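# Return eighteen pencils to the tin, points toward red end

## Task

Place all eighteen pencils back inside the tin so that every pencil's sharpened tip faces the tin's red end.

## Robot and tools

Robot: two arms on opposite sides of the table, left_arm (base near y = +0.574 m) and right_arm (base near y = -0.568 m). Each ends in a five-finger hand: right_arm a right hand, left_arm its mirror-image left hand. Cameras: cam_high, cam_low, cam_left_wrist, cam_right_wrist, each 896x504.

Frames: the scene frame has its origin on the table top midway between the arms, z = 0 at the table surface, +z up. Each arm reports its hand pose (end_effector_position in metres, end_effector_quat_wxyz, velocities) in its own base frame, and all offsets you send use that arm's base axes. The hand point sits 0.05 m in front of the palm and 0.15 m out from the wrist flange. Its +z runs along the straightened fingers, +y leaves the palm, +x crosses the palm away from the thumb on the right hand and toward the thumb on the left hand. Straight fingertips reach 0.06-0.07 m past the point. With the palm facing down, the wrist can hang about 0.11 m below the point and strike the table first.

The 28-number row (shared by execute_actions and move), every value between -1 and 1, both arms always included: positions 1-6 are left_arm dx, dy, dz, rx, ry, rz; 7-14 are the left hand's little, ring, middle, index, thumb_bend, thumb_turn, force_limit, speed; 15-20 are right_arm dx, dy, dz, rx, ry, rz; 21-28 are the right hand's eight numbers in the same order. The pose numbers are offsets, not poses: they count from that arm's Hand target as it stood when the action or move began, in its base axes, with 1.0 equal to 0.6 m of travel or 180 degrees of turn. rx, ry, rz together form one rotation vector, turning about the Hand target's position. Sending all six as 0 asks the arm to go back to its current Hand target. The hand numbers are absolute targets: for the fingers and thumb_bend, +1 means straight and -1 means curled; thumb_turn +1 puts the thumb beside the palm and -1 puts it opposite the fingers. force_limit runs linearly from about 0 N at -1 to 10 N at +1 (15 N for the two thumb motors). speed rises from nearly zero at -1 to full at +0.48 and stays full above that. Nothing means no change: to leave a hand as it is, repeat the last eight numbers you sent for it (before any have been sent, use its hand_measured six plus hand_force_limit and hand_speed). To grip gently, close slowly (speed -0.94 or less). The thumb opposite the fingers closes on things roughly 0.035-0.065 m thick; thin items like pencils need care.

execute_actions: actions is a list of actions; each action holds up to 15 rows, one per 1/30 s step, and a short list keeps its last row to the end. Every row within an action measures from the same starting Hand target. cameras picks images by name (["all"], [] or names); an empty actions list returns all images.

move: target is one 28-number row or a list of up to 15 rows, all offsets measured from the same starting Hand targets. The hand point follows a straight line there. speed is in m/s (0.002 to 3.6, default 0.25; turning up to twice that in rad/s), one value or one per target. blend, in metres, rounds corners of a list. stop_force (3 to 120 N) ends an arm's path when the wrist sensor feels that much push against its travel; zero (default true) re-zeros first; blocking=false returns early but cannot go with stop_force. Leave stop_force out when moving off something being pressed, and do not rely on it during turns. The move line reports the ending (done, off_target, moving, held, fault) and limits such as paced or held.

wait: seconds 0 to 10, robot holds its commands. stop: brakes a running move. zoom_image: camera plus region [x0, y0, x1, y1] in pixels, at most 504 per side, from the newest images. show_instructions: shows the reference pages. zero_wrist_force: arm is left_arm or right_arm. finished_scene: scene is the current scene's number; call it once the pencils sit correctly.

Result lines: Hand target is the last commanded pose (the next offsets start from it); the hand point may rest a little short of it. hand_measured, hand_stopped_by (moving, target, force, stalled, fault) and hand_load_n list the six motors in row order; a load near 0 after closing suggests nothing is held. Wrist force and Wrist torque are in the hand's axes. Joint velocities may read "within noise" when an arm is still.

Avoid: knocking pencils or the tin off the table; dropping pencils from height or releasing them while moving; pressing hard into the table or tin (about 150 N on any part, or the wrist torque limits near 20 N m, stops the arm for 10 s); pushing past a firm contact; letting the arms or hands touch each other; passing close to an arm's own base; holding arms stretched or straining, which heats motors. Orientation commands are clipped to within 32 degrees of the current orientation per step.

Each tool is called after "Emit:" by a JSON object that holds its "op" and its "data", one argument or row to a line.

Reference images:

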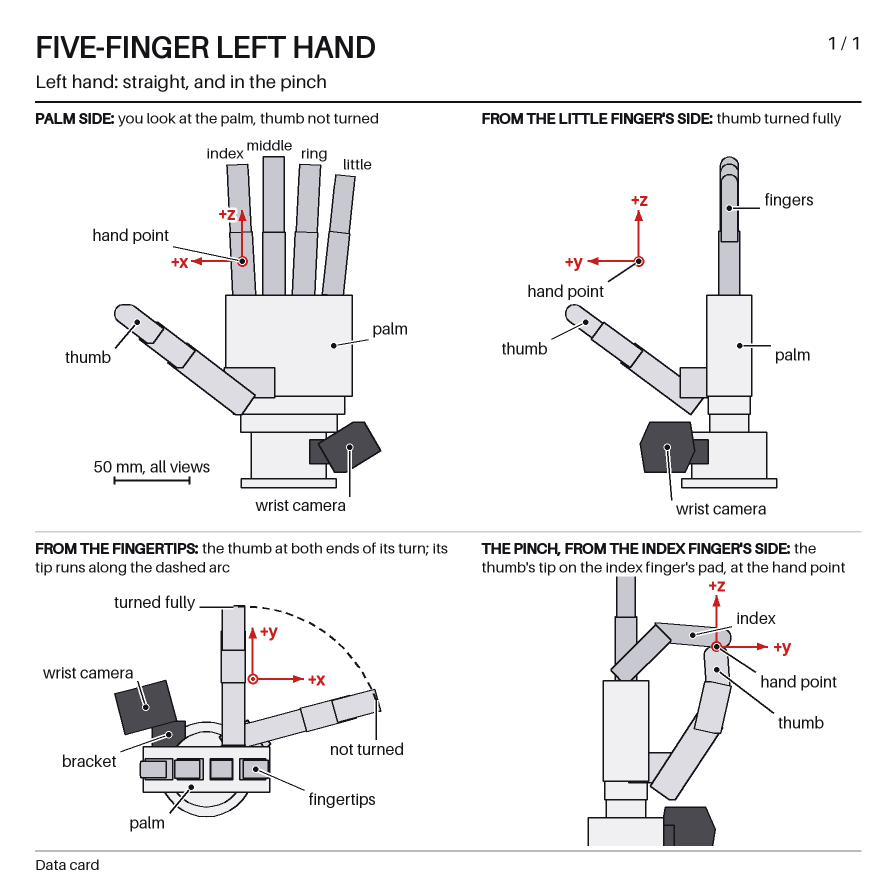

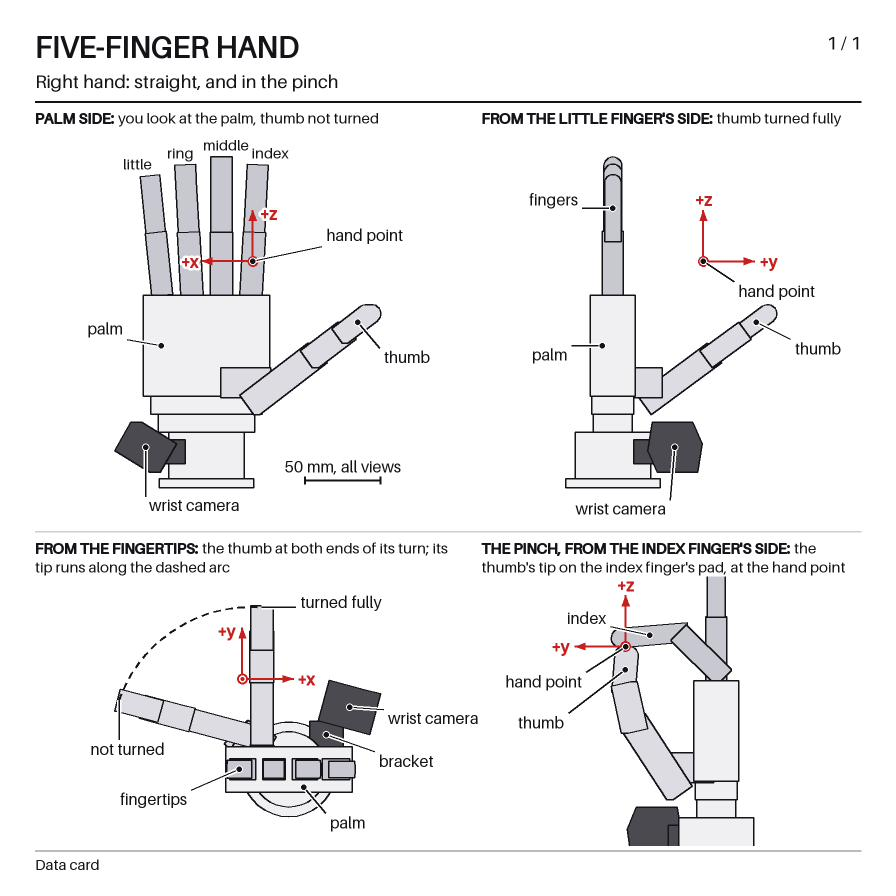

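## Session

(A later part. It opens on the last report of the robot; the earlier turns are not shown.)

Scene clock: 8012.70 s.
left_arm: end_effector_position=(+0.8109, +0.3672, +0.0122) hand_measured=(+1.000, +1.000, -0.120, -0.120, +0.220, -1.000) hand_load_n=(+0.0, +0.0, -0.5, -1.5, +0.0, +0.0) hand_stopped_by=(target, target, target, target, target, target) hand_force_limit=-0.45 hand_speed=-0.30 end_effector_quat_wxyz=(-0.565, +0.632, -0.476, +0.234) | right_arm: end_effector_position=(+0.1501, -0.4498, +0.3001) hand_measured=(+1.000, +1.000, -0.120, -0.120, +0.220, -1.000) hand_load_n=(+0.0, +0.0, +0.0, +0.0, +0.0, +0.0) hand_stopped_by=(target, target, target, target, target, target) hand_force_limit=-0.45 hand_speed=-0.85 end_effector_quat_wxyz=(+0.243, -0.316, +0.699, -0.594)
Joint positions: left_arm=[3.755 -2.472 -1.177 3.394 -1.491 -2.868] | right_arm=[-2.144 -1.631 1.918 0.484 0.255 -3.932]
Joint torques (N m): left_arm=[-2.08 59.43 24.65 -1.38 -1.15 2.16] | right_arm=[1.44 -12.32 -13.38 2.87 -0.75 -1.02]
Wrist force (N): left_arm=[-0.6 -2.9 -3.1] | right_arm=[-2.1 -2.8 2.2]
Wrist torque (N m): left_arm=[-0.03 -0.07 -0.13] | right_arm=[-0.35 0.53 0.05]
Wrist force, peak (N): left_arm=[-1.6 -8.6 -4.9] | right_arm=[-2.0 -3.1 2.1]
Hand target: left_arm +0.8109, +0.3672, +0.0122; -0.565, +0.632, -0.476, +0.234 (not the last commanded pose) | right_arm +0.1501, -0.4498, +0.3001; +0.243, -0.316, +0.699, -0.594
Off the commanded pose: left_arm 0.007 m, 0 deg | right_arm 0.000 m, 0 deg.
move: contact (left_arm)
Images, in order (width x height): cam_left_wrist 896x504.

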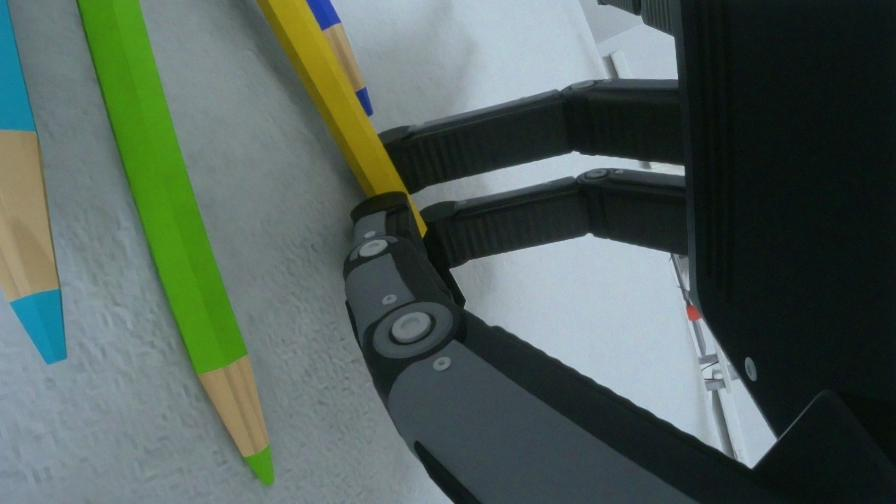

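Emit:
{"op": "move", "data": {
  "target": [0,0,0,0,0,0,1,1,-0.6,-0.6,0.22,-1,-0.8,-0.92,0,0,0,0,0,0,1,1,-0.12,-0.12,0.22,-1,-0.45,-0.85]
}}

Emit:
{"op": "move", "data": {
  "target": [0,0,0,0,0,0,1,1,-0.65,-0.65,0.22,-1,-0.4,-0.92,0,0,0,0,0,0,1,1,-0.12,-0.12,0.22,-1,-0.45,-0.85]
}}

Emit:
{"op": "move", "data": {
  "target": [0,0,0.05,0,0,0,1,1,-0.65,-0.65,0.22,-1,-0.4,-0.92,0,0,0,0,0,0,1,1,-0.12,-0.12,0.22,-1,-0.45,-0.85],
  "speed": 0.03,
  "cameras": ["cam_left_wrist","cam_high"]
}}

Emit:
{"op": "zoom_image", "data": {
  "camera": "cam_left_wrist",
  "region": [250, 80, 550, 380]
}}

Emit:
{"op": "zoom_image", "data": {
  "camera": "cam_high",
  "region": [300, 280, 440, 420]
}}

Scene clock: 8021.10 s.
left_arm: end_effector_position=(+0.8109, +0.3672, +0.0122) hand_measured=(+1.000, +1.000, -0.148, -0.126, +0.220, -1.000) hand_load_n=(+0.0, +0.0, +1.5, +1.5, +1.0, +0.5) hand_stopped_by=(target, target, force, force, target, target) hand_force_limit=-0.80 hand_speed=-0.92 end_effector_quat_wxyz=(-0.565, +0.632, -0.476, +0.234) | right_arm: end_effector_position=(+0.1501, -0.4498, +0.3001) hand_measured=(+1.000, +1.000, -0.120, -0.120, +0.220, -1.000) hand_load_n=(+0.0, +0.0, +0.0, +0.5, +0.0, +0.0) hand_stopped_by=(target, target, target, target, target, target) hand_force_limit=-0.45 hand_speed=-0.85 end_effector_quat_wxyz=(+0.243, -0.316, +0.699, -0.594)
Joint positions: left_arm=[3.755 -2.472 -1.177 3.394 -1.491 -2.868] | right_arm=[-2.144 -1.631 1.918 0.484 0.255 -3.932]
Joint torques (N m): left_arm=[-2.42 59.25 23.11 -1.41 -1.17 2.18] | right_arm=[1.4 -10.6 -14.18 2.76 -0.84 -0.92]
Wrist force (N): left_arm=[-0.7 -3.8 -1.6] | right_arm=[-1.8 -2.9 1.9]
Wrist torque (N m): left_arm=[-0.02 -0.11 -0.12] | right_arm=[-0.32 0.49 0.06]
Wrist force, peak (N): left_arm=[-0.8 -4.0 -3.8] | right_arm=[-2.0 -3.1 2.2]
Hand target: left_arm +0.8109, +0.3672, +0.0122; -0.565, +0.632, -0.476, +0.234 | right_arm +0.1501, -0.4498, +0.3001; +0.243, -0.316, +0.699, -0.594
Off the commanded pose: left_arm 0.000 m, 0 deg | right_arm 0.000 m, 0 deg.
move: done

Scene clock: 8021.60 s.
left_arm: end_effector_position=(+0.8109, +0.3672, +0.0122) hand_measured=(+1.000, +1.000, -0.154, -0.162, +0.220, -1.000) hand_load_n=(+0.0, +0.0, +4.0, +3.0, +3.5, -0.5) hand_stopped_by=(target, target, force, force, target, target) hand_force_limit=-0.40 hand_speed=-0.92 end_effector_quat_wxyz=(-0.565, +0.632, -0.476, +0.234) | right_arm: end_effector_position=(+0.1501, -0.4498, +0.3001) hand_measured=(+1.000, +1.000, -0.120, -0.120, +0.220, -1.000) hand_load_n=(+0.0, +0.0, +0.0, +0.0, +0.0, +0.0) hand_stopped_by=(target, target, target, target, target, target) hand_force_limit=-0.45 hand_speed=-0.85 end_effector_quat_wxyz=(+0.243, -0.316, +0.699, -0.594)
Joint positions: left_arm=[3.755 -2.472 -1.177 3.394 -1.491 -2.868] | right_arm=[-2.144 -1.631 1.918 0.484 0.255 -3.932]
Joint torques (N m): left_arm=[-2.17 58.65 21.31 -1.34 -1.26 2.17] | right_arm=[0.88 -11.22 -13.8 2.87 -1.1 -0.98]
Wrist force (N): left_arm=[-0.5 -3.0 -1.6] | right_arm=[-1.9 -2.9 2.0]
Wrist torque (N m): left_arm=[-0.03 -0.12 -0.10] | right_arm=[-0.35 0.50 0.06]
Wrist force, peak (N): left_arm=[-0.9 -4.1 -1.7] | right_arm=[-1.9 -3.1 2.1]
Hand target: left_arm +0.8109, +0.3672, +0.0122; -0.565, +0.632, -0.476, +0.234 | right_arm +0.1501, -0.4498, +0.3001; +0.243, -0.316, +0.699, -0.594
Off the commanded pose: left_arm 0.000 m, 0 deg | right_arm 0.000 m, 0 deg.
move: done

Scene clock: 8022.87 s.
left_arm: end_effector_position=(+0.8109, +0.3672, +0.0425) hand_measured=(+1.000, +1.000, -0.154, -0.162, +0.220, -1.000) hand_load_n=(+0.0, +0.0, +4.0, +2.5, +3.5, -1.0) hand_stopped_by=(target, target, force, force, target, target) hand_force_limit=-0.40 hand_speed=-0.92 end_effector_quat_wxyz=(-0.565, +0.632, -0.476, +0.234) | right_arm: end_effector_position=(+0.1501, -0.4498, +0.3001) hand_measured=(+1.000, +1.000, -0.120, -0.120, +0.220, -1.000) hand_load_n=(+0.0, +0.0, +0.0, +0.0, +0.0, +0.0) hand_stopped_by=(target, target, target, target, target, target) hand_force_limit=-0.45 hand_speed=-0.85 end_effector_quat_wxyz=(+0.243, -0.316, +0.699, -0.594)
Joint positions: left_arm=[3.755 -2.436 -1.16 3.341 -1.491 -2.868] | right_arm=[-2.144 -1.631 1.918 0.484 0.255 -3.932]
Joint torques (N m): left_arm=[-2.6 41.92 14.33 3.22 -1.17 1.94] | right_arm=[1.22 -11.09 -14.08 2.77 -0.86 -1.07]
Wrist force (N): left_arm=[0.1 -0.1 -1.7] | right_arm=[-1.9 -2.8 2.1]
Wrist torque (N m): left_arm=[0.00 -0.12 -0.12] | right_arm=[-0.32 0.49 0.07]
Wrist force, peak (N): left_arm=[-0.6 -2.7 -1.6] | right_arm=[-2.0 -3.1 2.0]
Hand target: left_arm +0.8109, +0.3672, +0.0422; -0.565, +0.632, -0.476, +0.234 | right_arm +0.1501, -0.4498, +0.3001; +0.243, -0.316, +0.699, -0.594
Off the commanded pose: left_arm 0.000 m, 0 deg | right_arm 0.000 m, 0 deg.
move: done
Images, in order (width x height): cam_high 896x504, cam_left_wrist 896x504.

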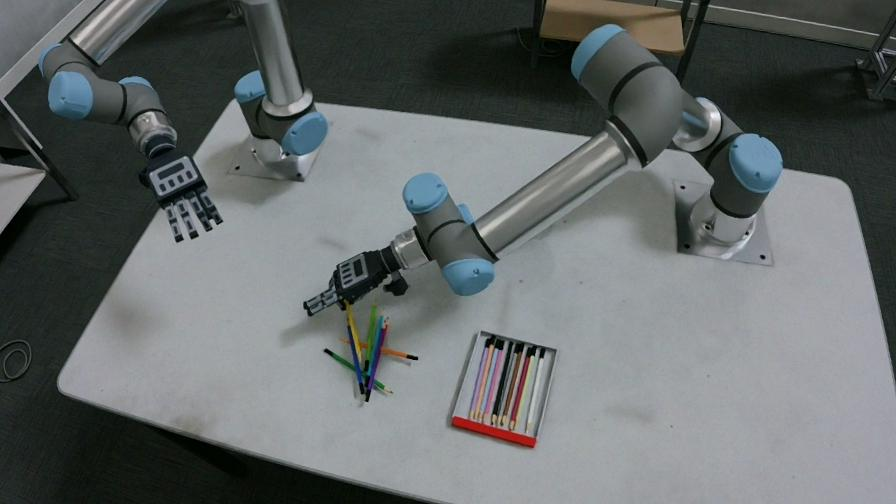

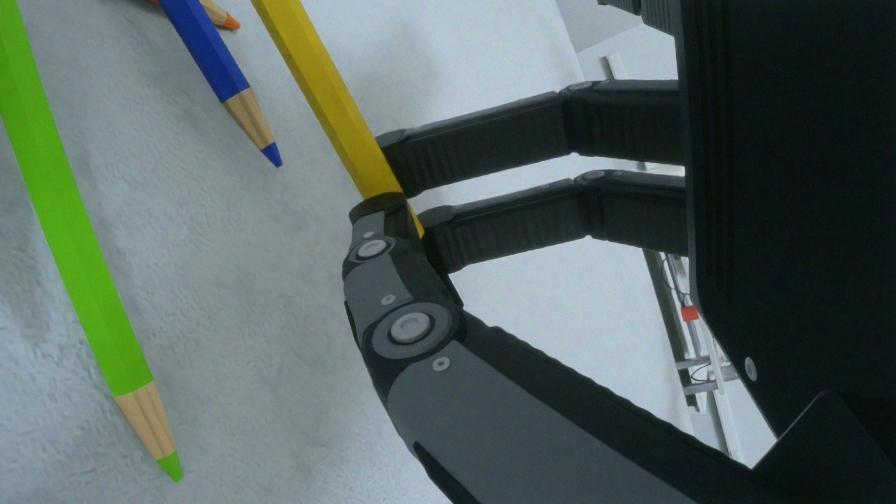

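Scaled by 1.680 from the camera's 896x504 image, which has a finer 1280x720 frame.

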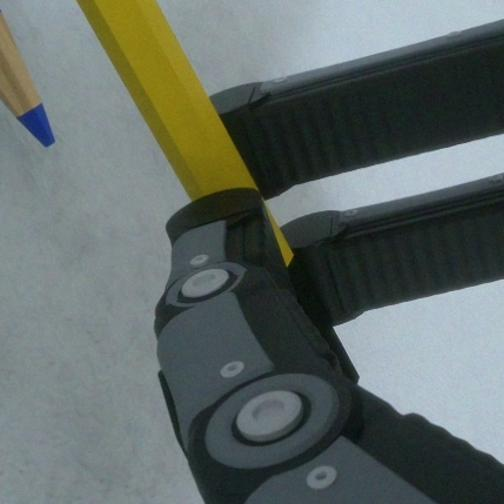

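Scaled by 3.600 from the camera's 896x504 image, which has a finer 1280x720 frame.

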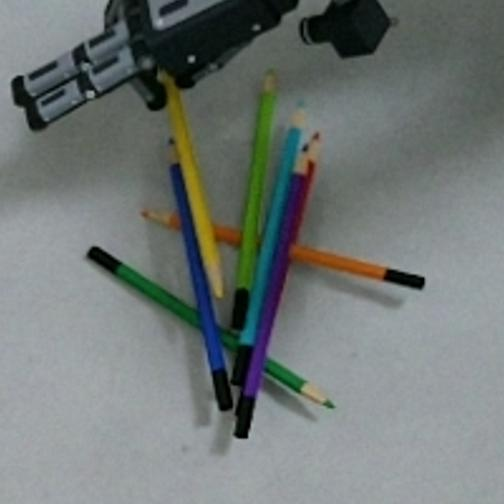

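Emit:
{"op": "move", "data": {
  "target": [
    [0,0,0.13,0,0,0,1,1,-0.65,-0.65,0.22,-1,-0.4,-0.92,0,0,0,0,0,0,1,1,-0.12,-0.12,0.22,-1,-0.45,-0.85],
    [-0.5735,0.0525,0.08,0,0,-0.1683,1,1,-0.65,-0.65,0.22,-1,-0.4,-0.92,0,0,0,0,0,0,1,1,-0.12,-0.12,0.22,-1,-0.45,-0.85],
    [-0.5735,0.0525,0.04,0,0,-0.1683,1,1,-0.65,-0.65,0.22,-1,-0.4,-0.92,0,0,0,0,0,0,1,1,-0.12,-0.12,0.22,-1,-0.45,-0.85]
  ],
  "speed": [0.12,0.25,0.1],
  "blend": [0.02,0.01,0],
  "cameras": ["cam_high","cam_left_wrist"]
}}

Emit:
{"op": "zoom_image", "data": {
  "camera": "cam_high",
  "region": [430, 320, 570, 460]
}}

Scene clock: 8102.00 s.
left_arm: end_effector_position=(+0.4668, +0.3986, +0.0663) hand_measured=(+1.000, +1.000, -0.154, -0.162, +0.220, -1.000) hand_load_n=(+0.0, +0.0, +4.5, +2.0, +3.5, -1.0) hand_stopped_by=(target, target, force, force, target, target) hand_force_limit=-0.40 hand_speed=-0.92 end_effector_quat_wxyz=(+0.484, -0.485, +0.625, -0.374) | right_arm: end_effector_position=(+0.1501, -0.4498, +0.3001) hand_measured=(+1.000, +1.000, -0.120, -0.120, +0.220, -1.000) hand_load_n=(+0.0, -0.5, +0.0, +0.0, +0.0, +0.0) hand_stopped_by=(target, target, target, target, target, target) hand_force_limit=-0.45 hand_speed=-0.85 end_effector_quat_wxyz=(+0.243, -0.316, +0.699, -0.594)
Joint positions: left_arm=[4.466 -2.154 -1.697 3.039 -0.354 -2.108] | right_arm=[-2.144 -1.631 1.918 0.484 0.255 -3.932]
Joint torques (N m): left_arm=[9.69 36.35 21.86 -1.67 2.58 2.24] | right_arm=[0.61 -9.78 -15.4 2.79 -1.13 -0.96]
Wrist force (N): left_arm=[-0.4 -0.1 -1.4] | right_arm=[-1.8 -2.6 2.1]
Wrist torque (N m): left_arm=[-0.03 -0.04 -0.23] | right_arm=[-0.32 0.48 0.07]
Wrist force, peak (N): left_arm=[-0.5 -0.1 -3.5] | right_arm=[-2.0 -3.1 2.1]
Hand target: left_arm +0.4668, +0.3987, +0.0662; +0.484, -0.485, +0.625, -0.374 | right_arm +0.1501, -0.4498, +0.3001; +0.243, -0.316, +0.699, -0.594
Off the commanded pose: left_arm 0.000 m, 0 deg | right_arm 0.000 m, 0 deg.
move: done
Images, in order (width x height): cam_high 896x504, cam_left_wrist 896x504.

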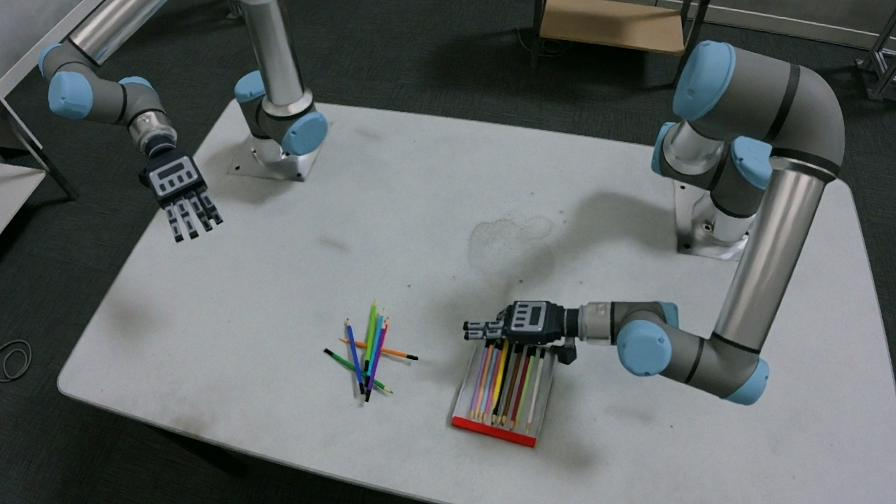

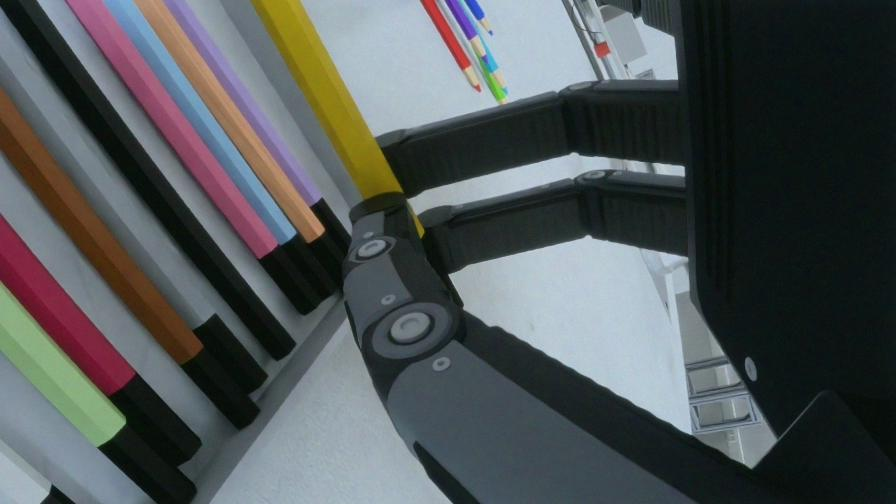

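Scaled by 3.600 from the camera's 896x504 image, which has a finer 1280x720 frame.

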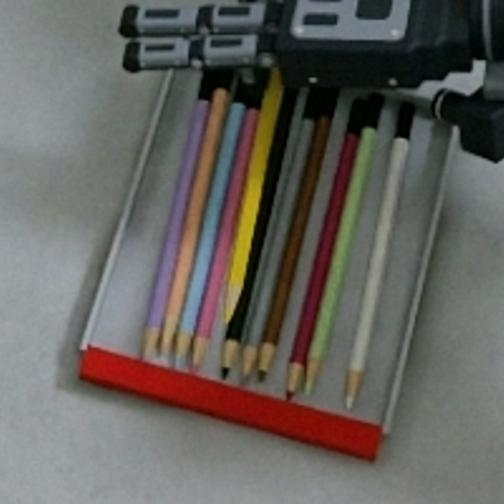

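Emit:
{"op": "move", "data": {
  "target": [0.0004,0.01,-0.05,0,0,-0.0067,1,1,-0.65,-0.65,0.22,-1,-0.4,-0.92,0,0,0,0,0,0,1,1,-0.12,-0.12,0.22,-1,-0.45,-0.85],
  "speed": 0.08,
  "cameras": ["cam_high","cam_left_wrist"]
}}

Emit:
{"op": "zoom_image", "data": {
  "camera": "cam_high",
  "region": [430, 320, 570, 460]
}}

Scene clock: 8110.67 s.
left_arm: end_effector_position=(+0.4670, +0.4047, +0.0363) hand_measured=(+1.000, +1.000, -0.154, -0.162, +0.220, -1.000) hand_load_n=(+0.0, +0.0, +4.0, +2.5, +3.5, -0.5) hand_stopped_by=(target, target, force, force, target, target) hand_force_limit=-0.40 hand_speed=-0.92 end_effector_quat_wxyz=(+0.480, -0.479, +0.630, -0.379) | right_arm: end_effector_position=(+0.1501, -0.4498, +0.3001) hand_measured=(+1.000, +1.000, -0.120, -0.120, +0.220, -1.000) hand_load_n=(+0.0, +0.0, +0.0, -0.5, +0.0, +0.0) hand_stopped_by=(target, target, target, target, target, target) hand_force_limit=-0.45 hand_speed=-0.85 end_effector_quat_wxyz=(+0.243, -0.316, +0.699, -0.594)
Joint positions: left_arm=[4.471 -2.232 -1.67 3.037 -0.337 -2.052] | right_arm=[-2.144 -1.631 1.918 0.484 0.255 -3.932]
Joint torques (N m): left_arm=[-1.23 47.26 6.85 -2.49 -1 -2.52] | right_arm=[0.33 -9.58 -15.37 2.91 -1.31 -1.08]
Wrist force (N): left_arm=[-0.3 -0.1 -1.7] | right_arm=[-1.7 -2.9 2.2]
Wrist torque (N m): left_arm=[0.00 -0.06 -0.22] | right_arm=[-0.36 0.47 0.07]
Wrist force, peak (N): left_arm=[-0.2 -0.9 -1.9] | right_arm=[-2.1 -3.1 2.0]
Hand target: left_arm +0.4670, +0.4047, +0.0362; +0.480, -0.479, +0.630, -0.379 | right_arm +0.1501, -0.4498, +0.3001; +0.243, -0.316, +0.699, -0.594
Off the commanded pose: left_arm 0.000 m, 0 deg | right_arm 0.000 m, 0 deg.
move: done
Images, in order (width x height): cam_high 896x504, cam_left_wrist 896x504.

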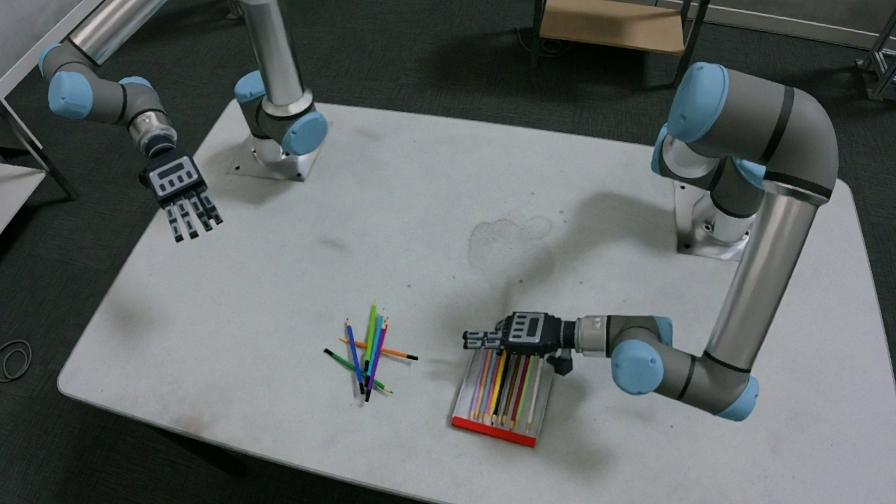

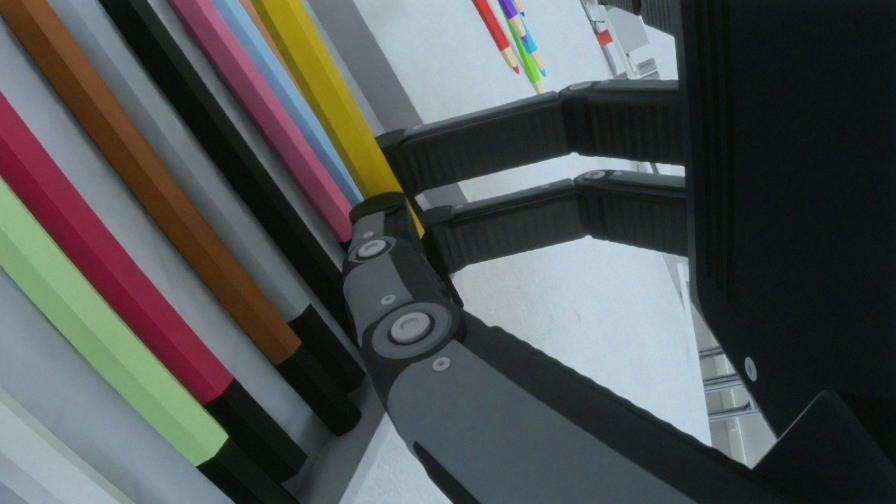

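Scaled by 3.600 from the camera's 896x504 image, which has a finer 1280x720 frame.

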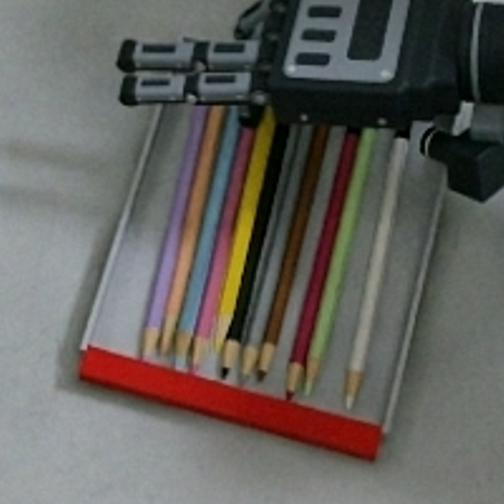

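Emit:
{"op": "move", "data": {
  "target": [0,0,-0.04,0,0,0,1,1,-0.65,-0.65,0.22,-1,-0.4,-0.92,0,0,0,0,0,0,1,1,-0.12,-0.12,0.22,-1,-0.45,-0.85],
  "speed": 0.012,
  "stop_force": 3.5,
  "cameras": ["cam_high","cam_left_wrist"]
}}

Emit:
{"op": "zoom_image", "data": {
  "camera": "cam_high",
  "region": [430, 320, 570, 460]
}}

Scene clock: 8116.80 s.
left_arm: end_effector_position=(+0.4670, +0.4047, +0.0238) hand_measured=(+1.000, +1.000, -0.154, -0.162, +0.220, -1.000) hand_load_n=(+0.0, +0.0, +4.0, +2.0, +3.5, -0.5) hand_stopped_by=(target, target, force, force, target, target) hand_force_limit=-0.40 hand_speed=-0.92 end_effector_quat_wxyz=(+0.480, -0.479, +0.630, -0.379) | right_arm: end_effector_position=(+0.1501, -0.4498, +0.3001) hand_measured=(+1.000, +1.000, -0.120, -0.120, +0.220, -1.000) hand_load_n=(+0.0, +0.0, +0.5, +0.0, +0.0, +0.0) hand_stopped_by=(target, target, target, target, target, target) hand_force_limit=-0.45 hand_speed=-0.85 end_effector_quat_wxyz=(+0.243, -0.316, +0.699, -0.594)
Joint positions: left_arm=[4.471 -2.252 -1.675 3.062 -0.337 -2.052] | right_arm=[-2.144 -1.631 1.918 0.484 0.255 -3.932]
Joint torques (N m): left_arm=[-7.54 47.72 19.17 -3.39 -0.76 1.41] | right_arm=[0.04 -8.31 -16.11 2.89 -1.66 -0.94]
Wrist force (N): left_arm=[-1.2 -4.2 -2.4] | right_arm=[-1.7 -2.9 2.0]
Wrist torque (N m): left_arm=[-0.05 -0.05 -0.23] | right_arm=[-0.34 0.48 0.07]
Wrist force, peak (N): left_arm=[-3.3 -10.3 -4.8] | right_arm=[-2.1 -3.0 2.1]
Hand target: left_arm +0.4670, +0.4047, +0.0238; +0.480, -0.479, +0.630, -0.379 (not the last commanded pose) | right_arm +0.1501, -0.4498, +0.3001; +0.243, -0.316, +0.699, -0.594
Off the commanded pose: left_arm 0.012 m, 0 deg | right_arm 0.000 m, 0 deg.
move: contact (left_arm)
Images, in order (width x height): cam_high 896x504, cam_left_wrist 896x504.

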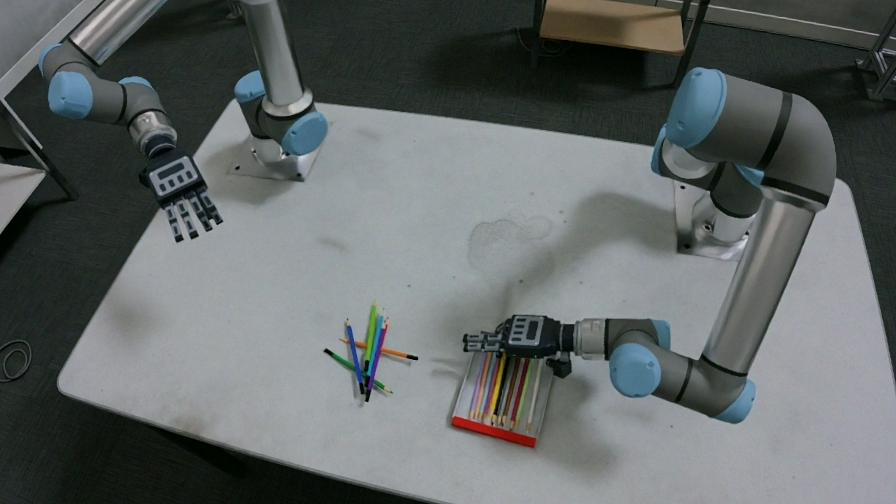

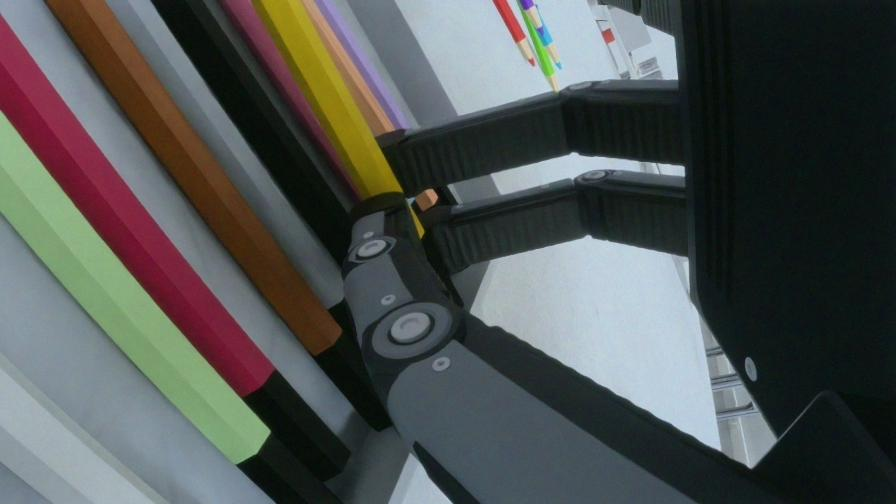

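Scaled by 3.600 from the camera's 896x504 image, which has a finer 1280x720 frame.

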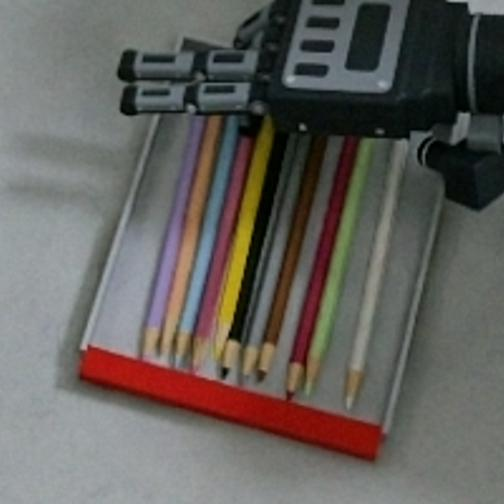

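Emit:
{"op": "move", "data": {
  "target": [0,0,0,0,0,0,1,1,-0.1,-0.1,0.22,-1,-0.4,-0.88,0,0,0,0,0,0,1,1,-0.12,-0.12,0.22,-1,-0.45,-0.85]
}}

Emit:
{"op": "move", "data": {
  "target": [
    [0,0,0.06,0,0,0,1,1,-0.1,-0.1,0.22,-1,-0.4,-0.88,0,0,0,0,0,0,1,1,-0.12,-0.12,0.22,-1,-0.45,-0.85],
    [0,0,0.2,0,0,0,1,1,-0.1,-0.1,0.22,-1,-0.4,-0.88,0,0,0,0,0,0,1,1,-0.12,-0.12,0.22,-1,-0.45,-0.85]
  ],
  "speed": [0.06,0.15],
  "blend": 0.01,
  "cameras": ["cam_high","cam_left_wrist"]
}}

Emit:
{"op": "zoom_image", "data": {
  "camera": "cam_high",
  "region": [430, 320, 570, 460]
}}

Emit:
{"op": "zoom_image", "data": {
  "camera": "cam_high",
  "region": [310, 290, 430, 410]
}}

Scene clock: 8125.93 s.
left_arm: end_effector_position=(+0.4670, +0.4047, +0.0238) hand_measured=(+1.000, +1.000, -0.100, -0.100, +0.220, -1.000) hand_load_n=(-0.5, -0.5, +0.0, -0.5, +0.0, +0.0) hand_stopped_by=(target, target, target, target, target, target) hand_force_limit=-0.40 hand_speed=-0.88 end_effector_quat_wxyz=(+0.480, -0.479, +0.630, -0.379) | right_arm: end_effector_position=(+0.1501, -0.4498, +0.3001) hand_measured=(+1.000, +1.000, -0.120, -0.120, +0.220, -1.000) hand_load_n=(+0.0, +0.0, +0.0, +0.0, +0.0, +0.0) hand_stopped_by=(target, target, target, target, target, target) hand_force_limit=-0.45 hand_speed=-0.85 end_effector_quat_wxyz=(+0.243, -0.316, +0.699, -0.594)
Joint positions: left_arm=[4.471 -2.252 -1.675 3.062 -0.337 -2.052] | right_arm=[-2.144 -1.631 1.918 0.484 0.255 -3.932]
Joint torques (N m): left_arm=[-6.52 39.99 12.41 -1.64 0.09 1.35] | right_arm=[-1.09 -8.95 -15.79 2.77 -1.66 -1]
Wrist force (N): left_arm=[-0.2 -0.5 -1.8] | right_arm=[-1.7 -3.0 1.9]
Wrist torque (N m): left_arm=[0.00 -0.10 -0.20] | right_arm=[-0.34 0.48 0.07]
Wrist force, peak (N): left_arm=[-5.7 -11.8 -4.9] | right_arm=[-2.0 -2.9 2.2]
Hand target: left_arm +0.4670, +0.4047, +0.0238; +0.480, -0.479, +0.630, -0.379 | right_arm +0.1501, -0.4498, +0.3001; +0.243, -0.316, +0.699, -0.594
Off the commanded pose: left_arm 0.000 m, 0 deg | right_arm 0.000 m, 0 deg.
move: done

Scene clock: 8127.57 s.
left_arm: end_effector_position=(+0.4670, +0.4047, +0.1437) hand_measured=(+1.000, +1.000, -0.100, -0.100, +0.220, -1.000) hand_load_n=(+0.0, +0.0, +0.0, +0.0, +0.0, +0.0) hand_stopped_by=(target, target, target, target, target, target) hand_force_limit=-0.40 hand_speed=-0.88 end_effector_quat_wxyz=(+0.480, -0.479, +0.630, -0.379) | right_arm: end_effector_position=(+0.1501, -0.4498, +0.3001) hand_measured=(+1.000, +1.000, -0.120, -0.120, +0.220, -1.000) hand_load_n=(+0.0, +0.0, +0.0, +0.0, +0.0, +0.0) hand_stopped_by=(target, target, target, target, target, target) hand_force_limit=-0.45 hand_speed=-0.85 end_effector_quat_wxyz=(+0.243, -0.316, +0.699, -0.594)
Joint positions: left_arm=[4.471 -2.079 -1.593 2.807 -0.337 -2.052] | right_arm=[-2.144 -1.631 1.918 0.484 0.255 -3.932]
Joint torques (N m): left_arm=[10.03 43.67 14.23 -2.31 2.22 -2] | right_arm=[-1.15 -8.47 -16.42 2.82 -1.63 -1.05]
Wrist force (N): left_arm=[-0.2 -0.3 -1.5] | right_arm=[-1.9 -2.8 2.0]
Wrist torque (N m): left_arm=[-0.05 -0.07 -0.21] | right_arm=[-0.34 0.50 0.06]
Wrist force, peak (N): left_arm=[-0.5 -1.4 -1.9] | right_arm=[-2.0 -3.2 2.0]
Hand target: left_arm +0.4670, +0.4047, +0.1438; +0.480, -0.479, +0.630, -0.379 | right_arm +0.1501, -0.4498, +0.3001; +0.243, -0.316, +0.699, -0.594
Off the commanded pose: left_arm 0.000 m, 0 deg | right_arm 0.000 m, 0 deg.
move: done
Images, in order (width x height): cam_high 896x504, cam_left_wrist 896x504.

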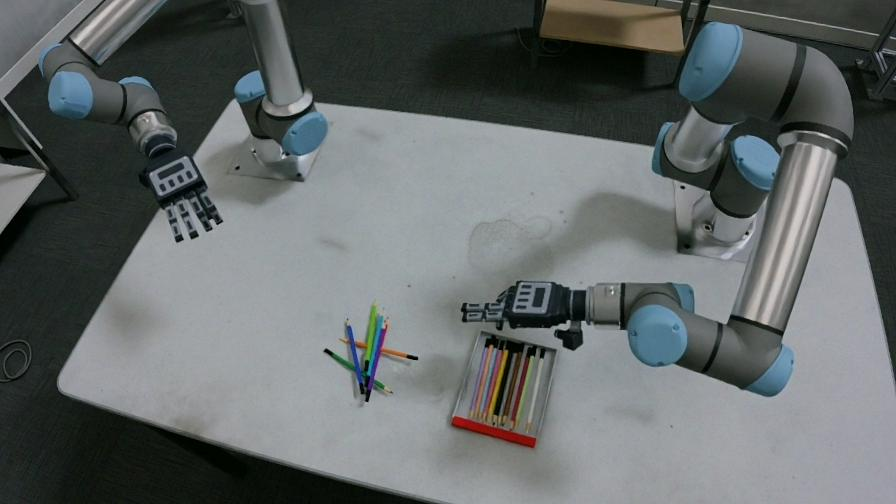

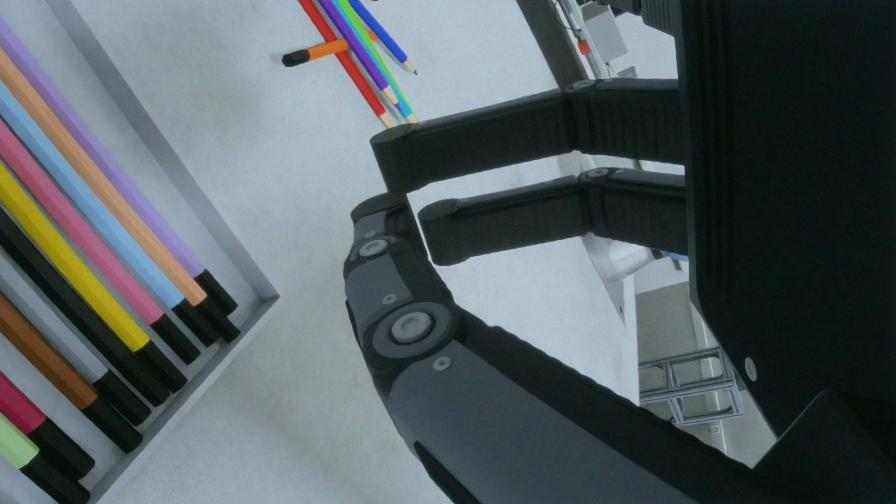

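Scaled by 3.600 from the camera's 896x504 image, which has a finer 1280x720 frame.

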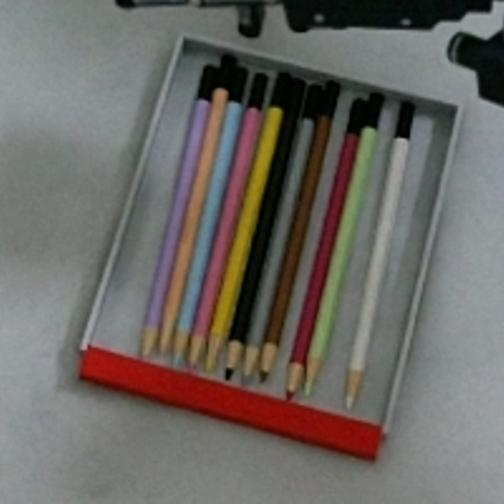

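Scaled by 4.200 from the camera's 896x504 image, which has a finer 1280x720 frame.

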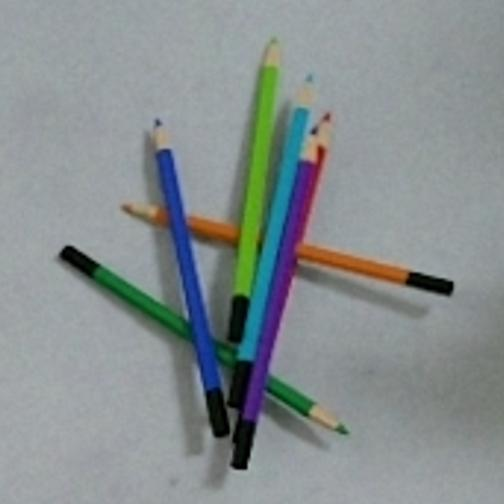

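Emit:
{"op": "move", "data": {
  "target": [0.5407,0.0355,-0.123,-0.0219,-0.0036,0.1435,1,1,-0.1,-0.1,0.22,-1,-0.4,-0.88,0,0,0,0,0,0,1,1,-0.12,-0.12,0.22,-1,-0.45,-0.85],
  "speed": 0.25,
  "cameras": ["cam_high","cam_left_wrist"]
}}

Emit:
{"op": "zoom_image", "data": {
  "camera": "cam_left_wrist",
  "region": [0, 0, 504, 504]
}}

Scene clock: 8164.47 s.
left_arm: end_effector_position=(+0.7914, +0.4261, +0.0701) hand_measured=(+1.000, +1.000, -0.100, -0.100, +0.220, -1.000) hand_load_n=(+0.0, +0.0, +0.0, +0.0, +0.5, +0.0) hand_stopped_by=(target, target, target, target, target, target) hand_force_limit=-0.40 hand_speed=-0.88 end_effector_quat_wxyz=(-0.540, +0.621, -0.491, +0.286) end_effector_velocity=(+0.000, +0.003, +0.001) end_effector_angular_velocity=(+0.002, -0.001, +0.007) | right_arm: end_effector_position=(+0.1501, -0.4498, +0.3001) hand_measured=(+1.000, +1.000, -0.120, -0.120, +0.220, -1.000) hand_load_n=(+0.0, +0.0, +0.0, +0.0, +0.0, +0.0) hand_stopped_by=(target, target, target, target, target, target) hand_force_limit=-0.45 hand_speed=-0.85 end_effector_quat_wxyz=(+0.243, -0.316, +0.699, -0.594)
Joint positions: left_arm=[3.889 -2.442 -1.076 3.247 -1.249 -2.872] | right_arm=[-2.144 -1.631 1.918 0.484 0.255 -3.932]
Joint velocities: left_arm=[0.002 -0.002 0.004 0 -0.005 0] | right_arm=[within noise]
Joint torques (N m): left_arm=[-7.91 43.34 26.84 1.75 -1.33 -1.14] | right_arm=[-1.08 -8.18 -16.87 2.73 -1.87 -1.02]
Wrist force (N): left_arm=[-0.2 -0.1 -1.5] | right_arm=[-1.9 -2.9 1.9]
Wrist torque (N m): left_arm=[-0.02 -0.08 -0.14] | right_arm=[-0.34 0.51 0.05]
Wrist force, peak (N): left_arm=[-0.1 0.3 -3.7] | right_arm=[-2.0 -3.1 2.1]
Hand target: left_arm +0.7914, +0.4260, +0.0700; -0.540, +0.621, -0.491, +0.286 | right_arm +0.1501, -0.4498, +0.3001; +0.243, -0.316, +0.699, -0.594
Off the commanded pose: left_arm 0.000 m, 0 deg | right_arm 0.000 m, 0 deg.
move: done
Images, in order (width x height): cam_high 896x504, cam_left_wrist 896x504.

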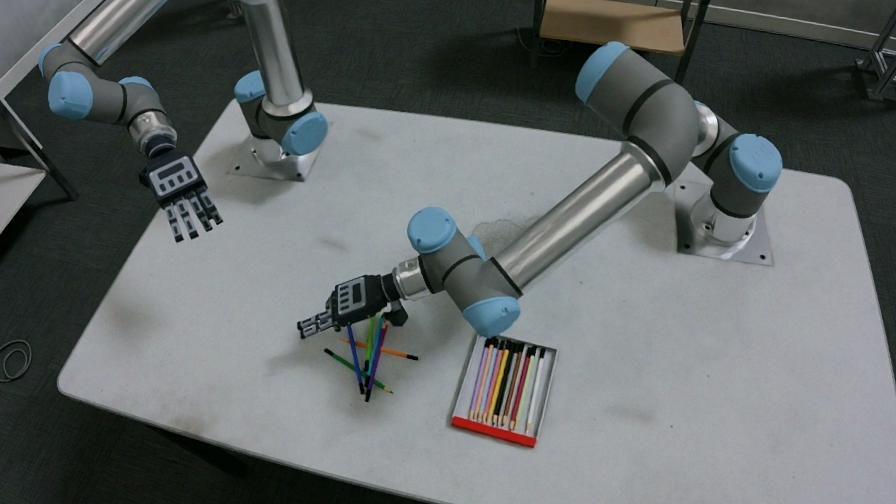

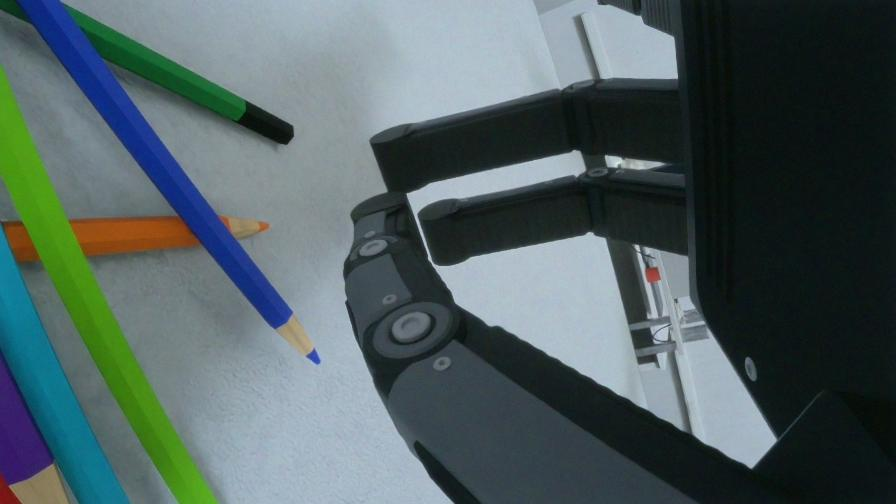

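Scaled by 1.000.

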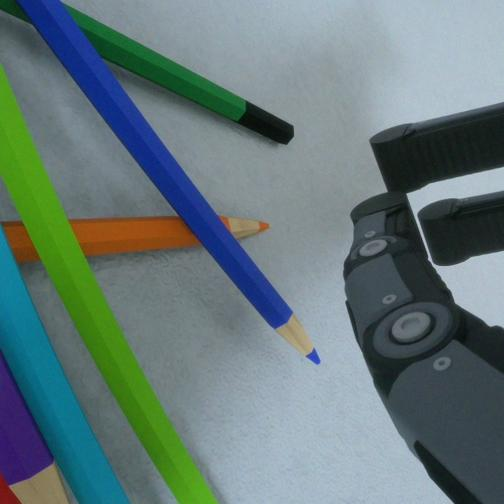

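Emit:
{"op": "move", "data": {
  "target": [0.0045,-0.0027,0,0,0,0.0461,1,1,-0.1,-0.1,0.22,-1,-0.4,-0.88,0,0,0,0,0,0,1,1,-0.12,-0.12,0.22,-1,-0.45,-0.85],
  "speed": 0.1,
  "cameras": ["cam_left_wrist","cam_high"]
}}

Emit:
{"op": "zoom_image", "data": {
  "camera": "cam_left_wrist",
  "region": [0, 0, 500, 500]
}}

Emit:
{"op": "zoom_image", "data": {
  "camera": "cam_high",
  "region": [300, 280, 440, 420]
}}

Scene clock: 8247.87 s.
left_arm: end_effector_position=(+0.7942, +0.4243, +0.0701) hand_measured=(+1.000, +1.000, -0.100, -0.100, +0.220, -1.000) hand_load_n=(+0.0, +0.0, +0.0, +0.0, +0.0, +0.0) hand_stopped_by=(target, target, target, target, target, target) hand_force_limit=-0.40 hand_speed=-0.88 end_effector_quat_wxyz=(-0.559, +0.655, -0.445, +0.246) | right_arm: end_effector_position=(+0.1501, -0.4498, +0.3001) hand_measured=(+1.000, +1.000, -0.120, -0.120, +0.220, -1.000) hand_load_n=(+0.0, +0.0, +0.0, +0.0, +0.0, +0.0) hand_stopped_by=(target, target, target, target, target, target) hand_force_limit=-0.45 hand_speed=-0.85 end_effector_quat_wxyz=(+0.243, -0.316, +0.699, -0.594)
Joint positions: left_arm=[3.837 -2.432 -1.093 3.266 -1.439 -2.925] | right_arm=[-2.144 -1.631 1.918 0.484 0.255 -3.932]
Joint torques (N m): left_arm=[9.41 42.06 27.21 -0.71 -1.36 2.18] | right_arm=[-1.49 -8.45 -17.93 2.87 -2.06 -0.99]
Wrist force (N): left_arm=[0.0 0.0 -1.9] | right_arm=[-2.0 -3.0 1.9]
Wrist torque (N m): left_arm=[0.03 -0.13 -0.13] | right_arm=[-0.34 0.52 0.05]
Wrist force, peak (N): left_arm=[-0.1 -0.2 -2.0] | right_arm=[-2.1 -3.1 2.1]
Hand target: left_arm +0.7941, +0.4244, +0.0700; -0.559, +0.655, -0.445, +0.246 | right_arm +0.1501, -0.4498, +0.3001; +0.243, -0.316, +0.699, -0.594
Off the commanded pose: left_arm 0.000 m, 0 deg | right_arm 0.000 m, 0 deg.
move: done
Images, in order (width x height): cam_high 896x504, cam_left_wrist 896x504.

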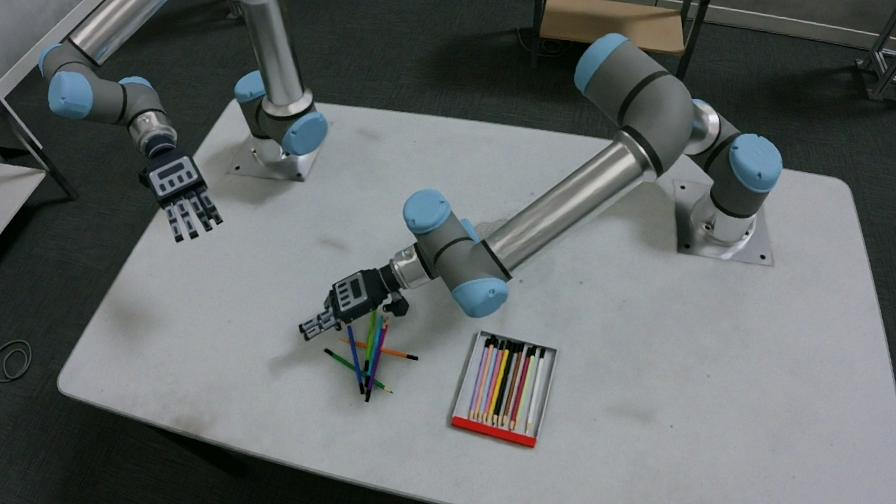

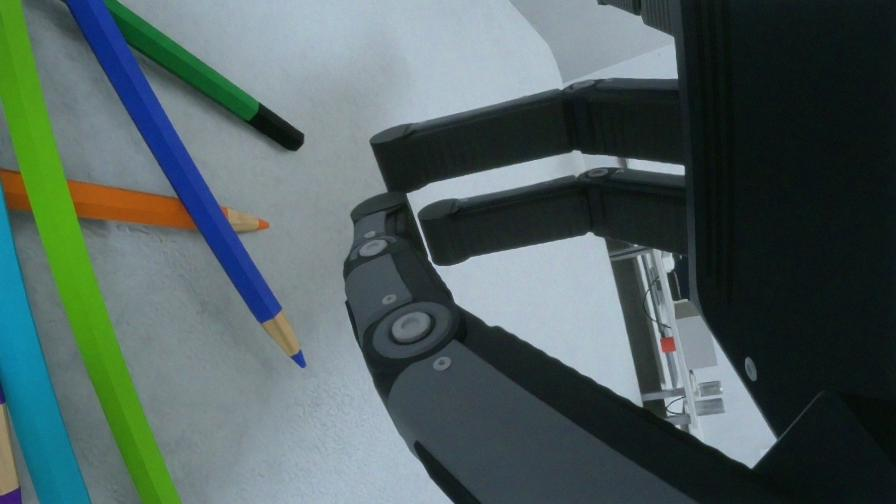

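Scaled by 1.008 from the camera's 896x504 image, which has a finer 1280x720 frame.

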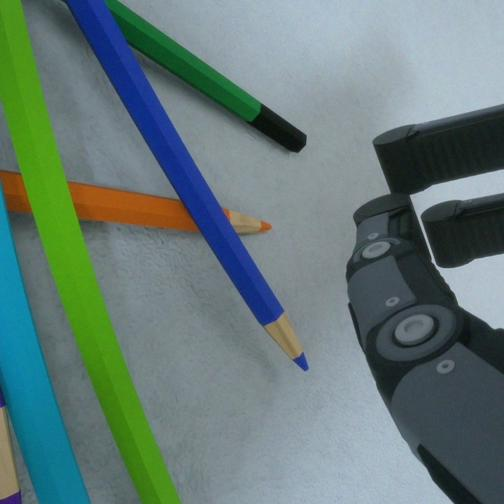

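Scaled by 3.600 from the camera's 896x504 image, which has a finer 1280x720 frame.

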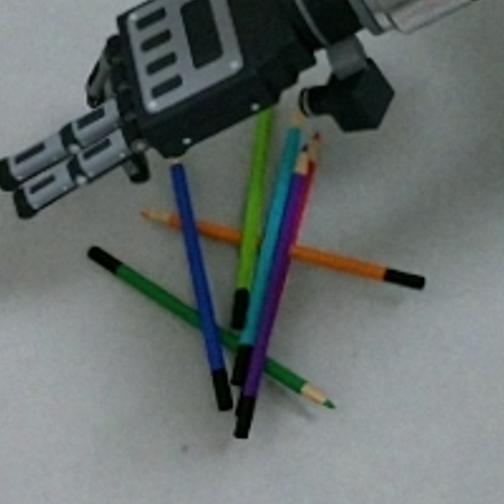

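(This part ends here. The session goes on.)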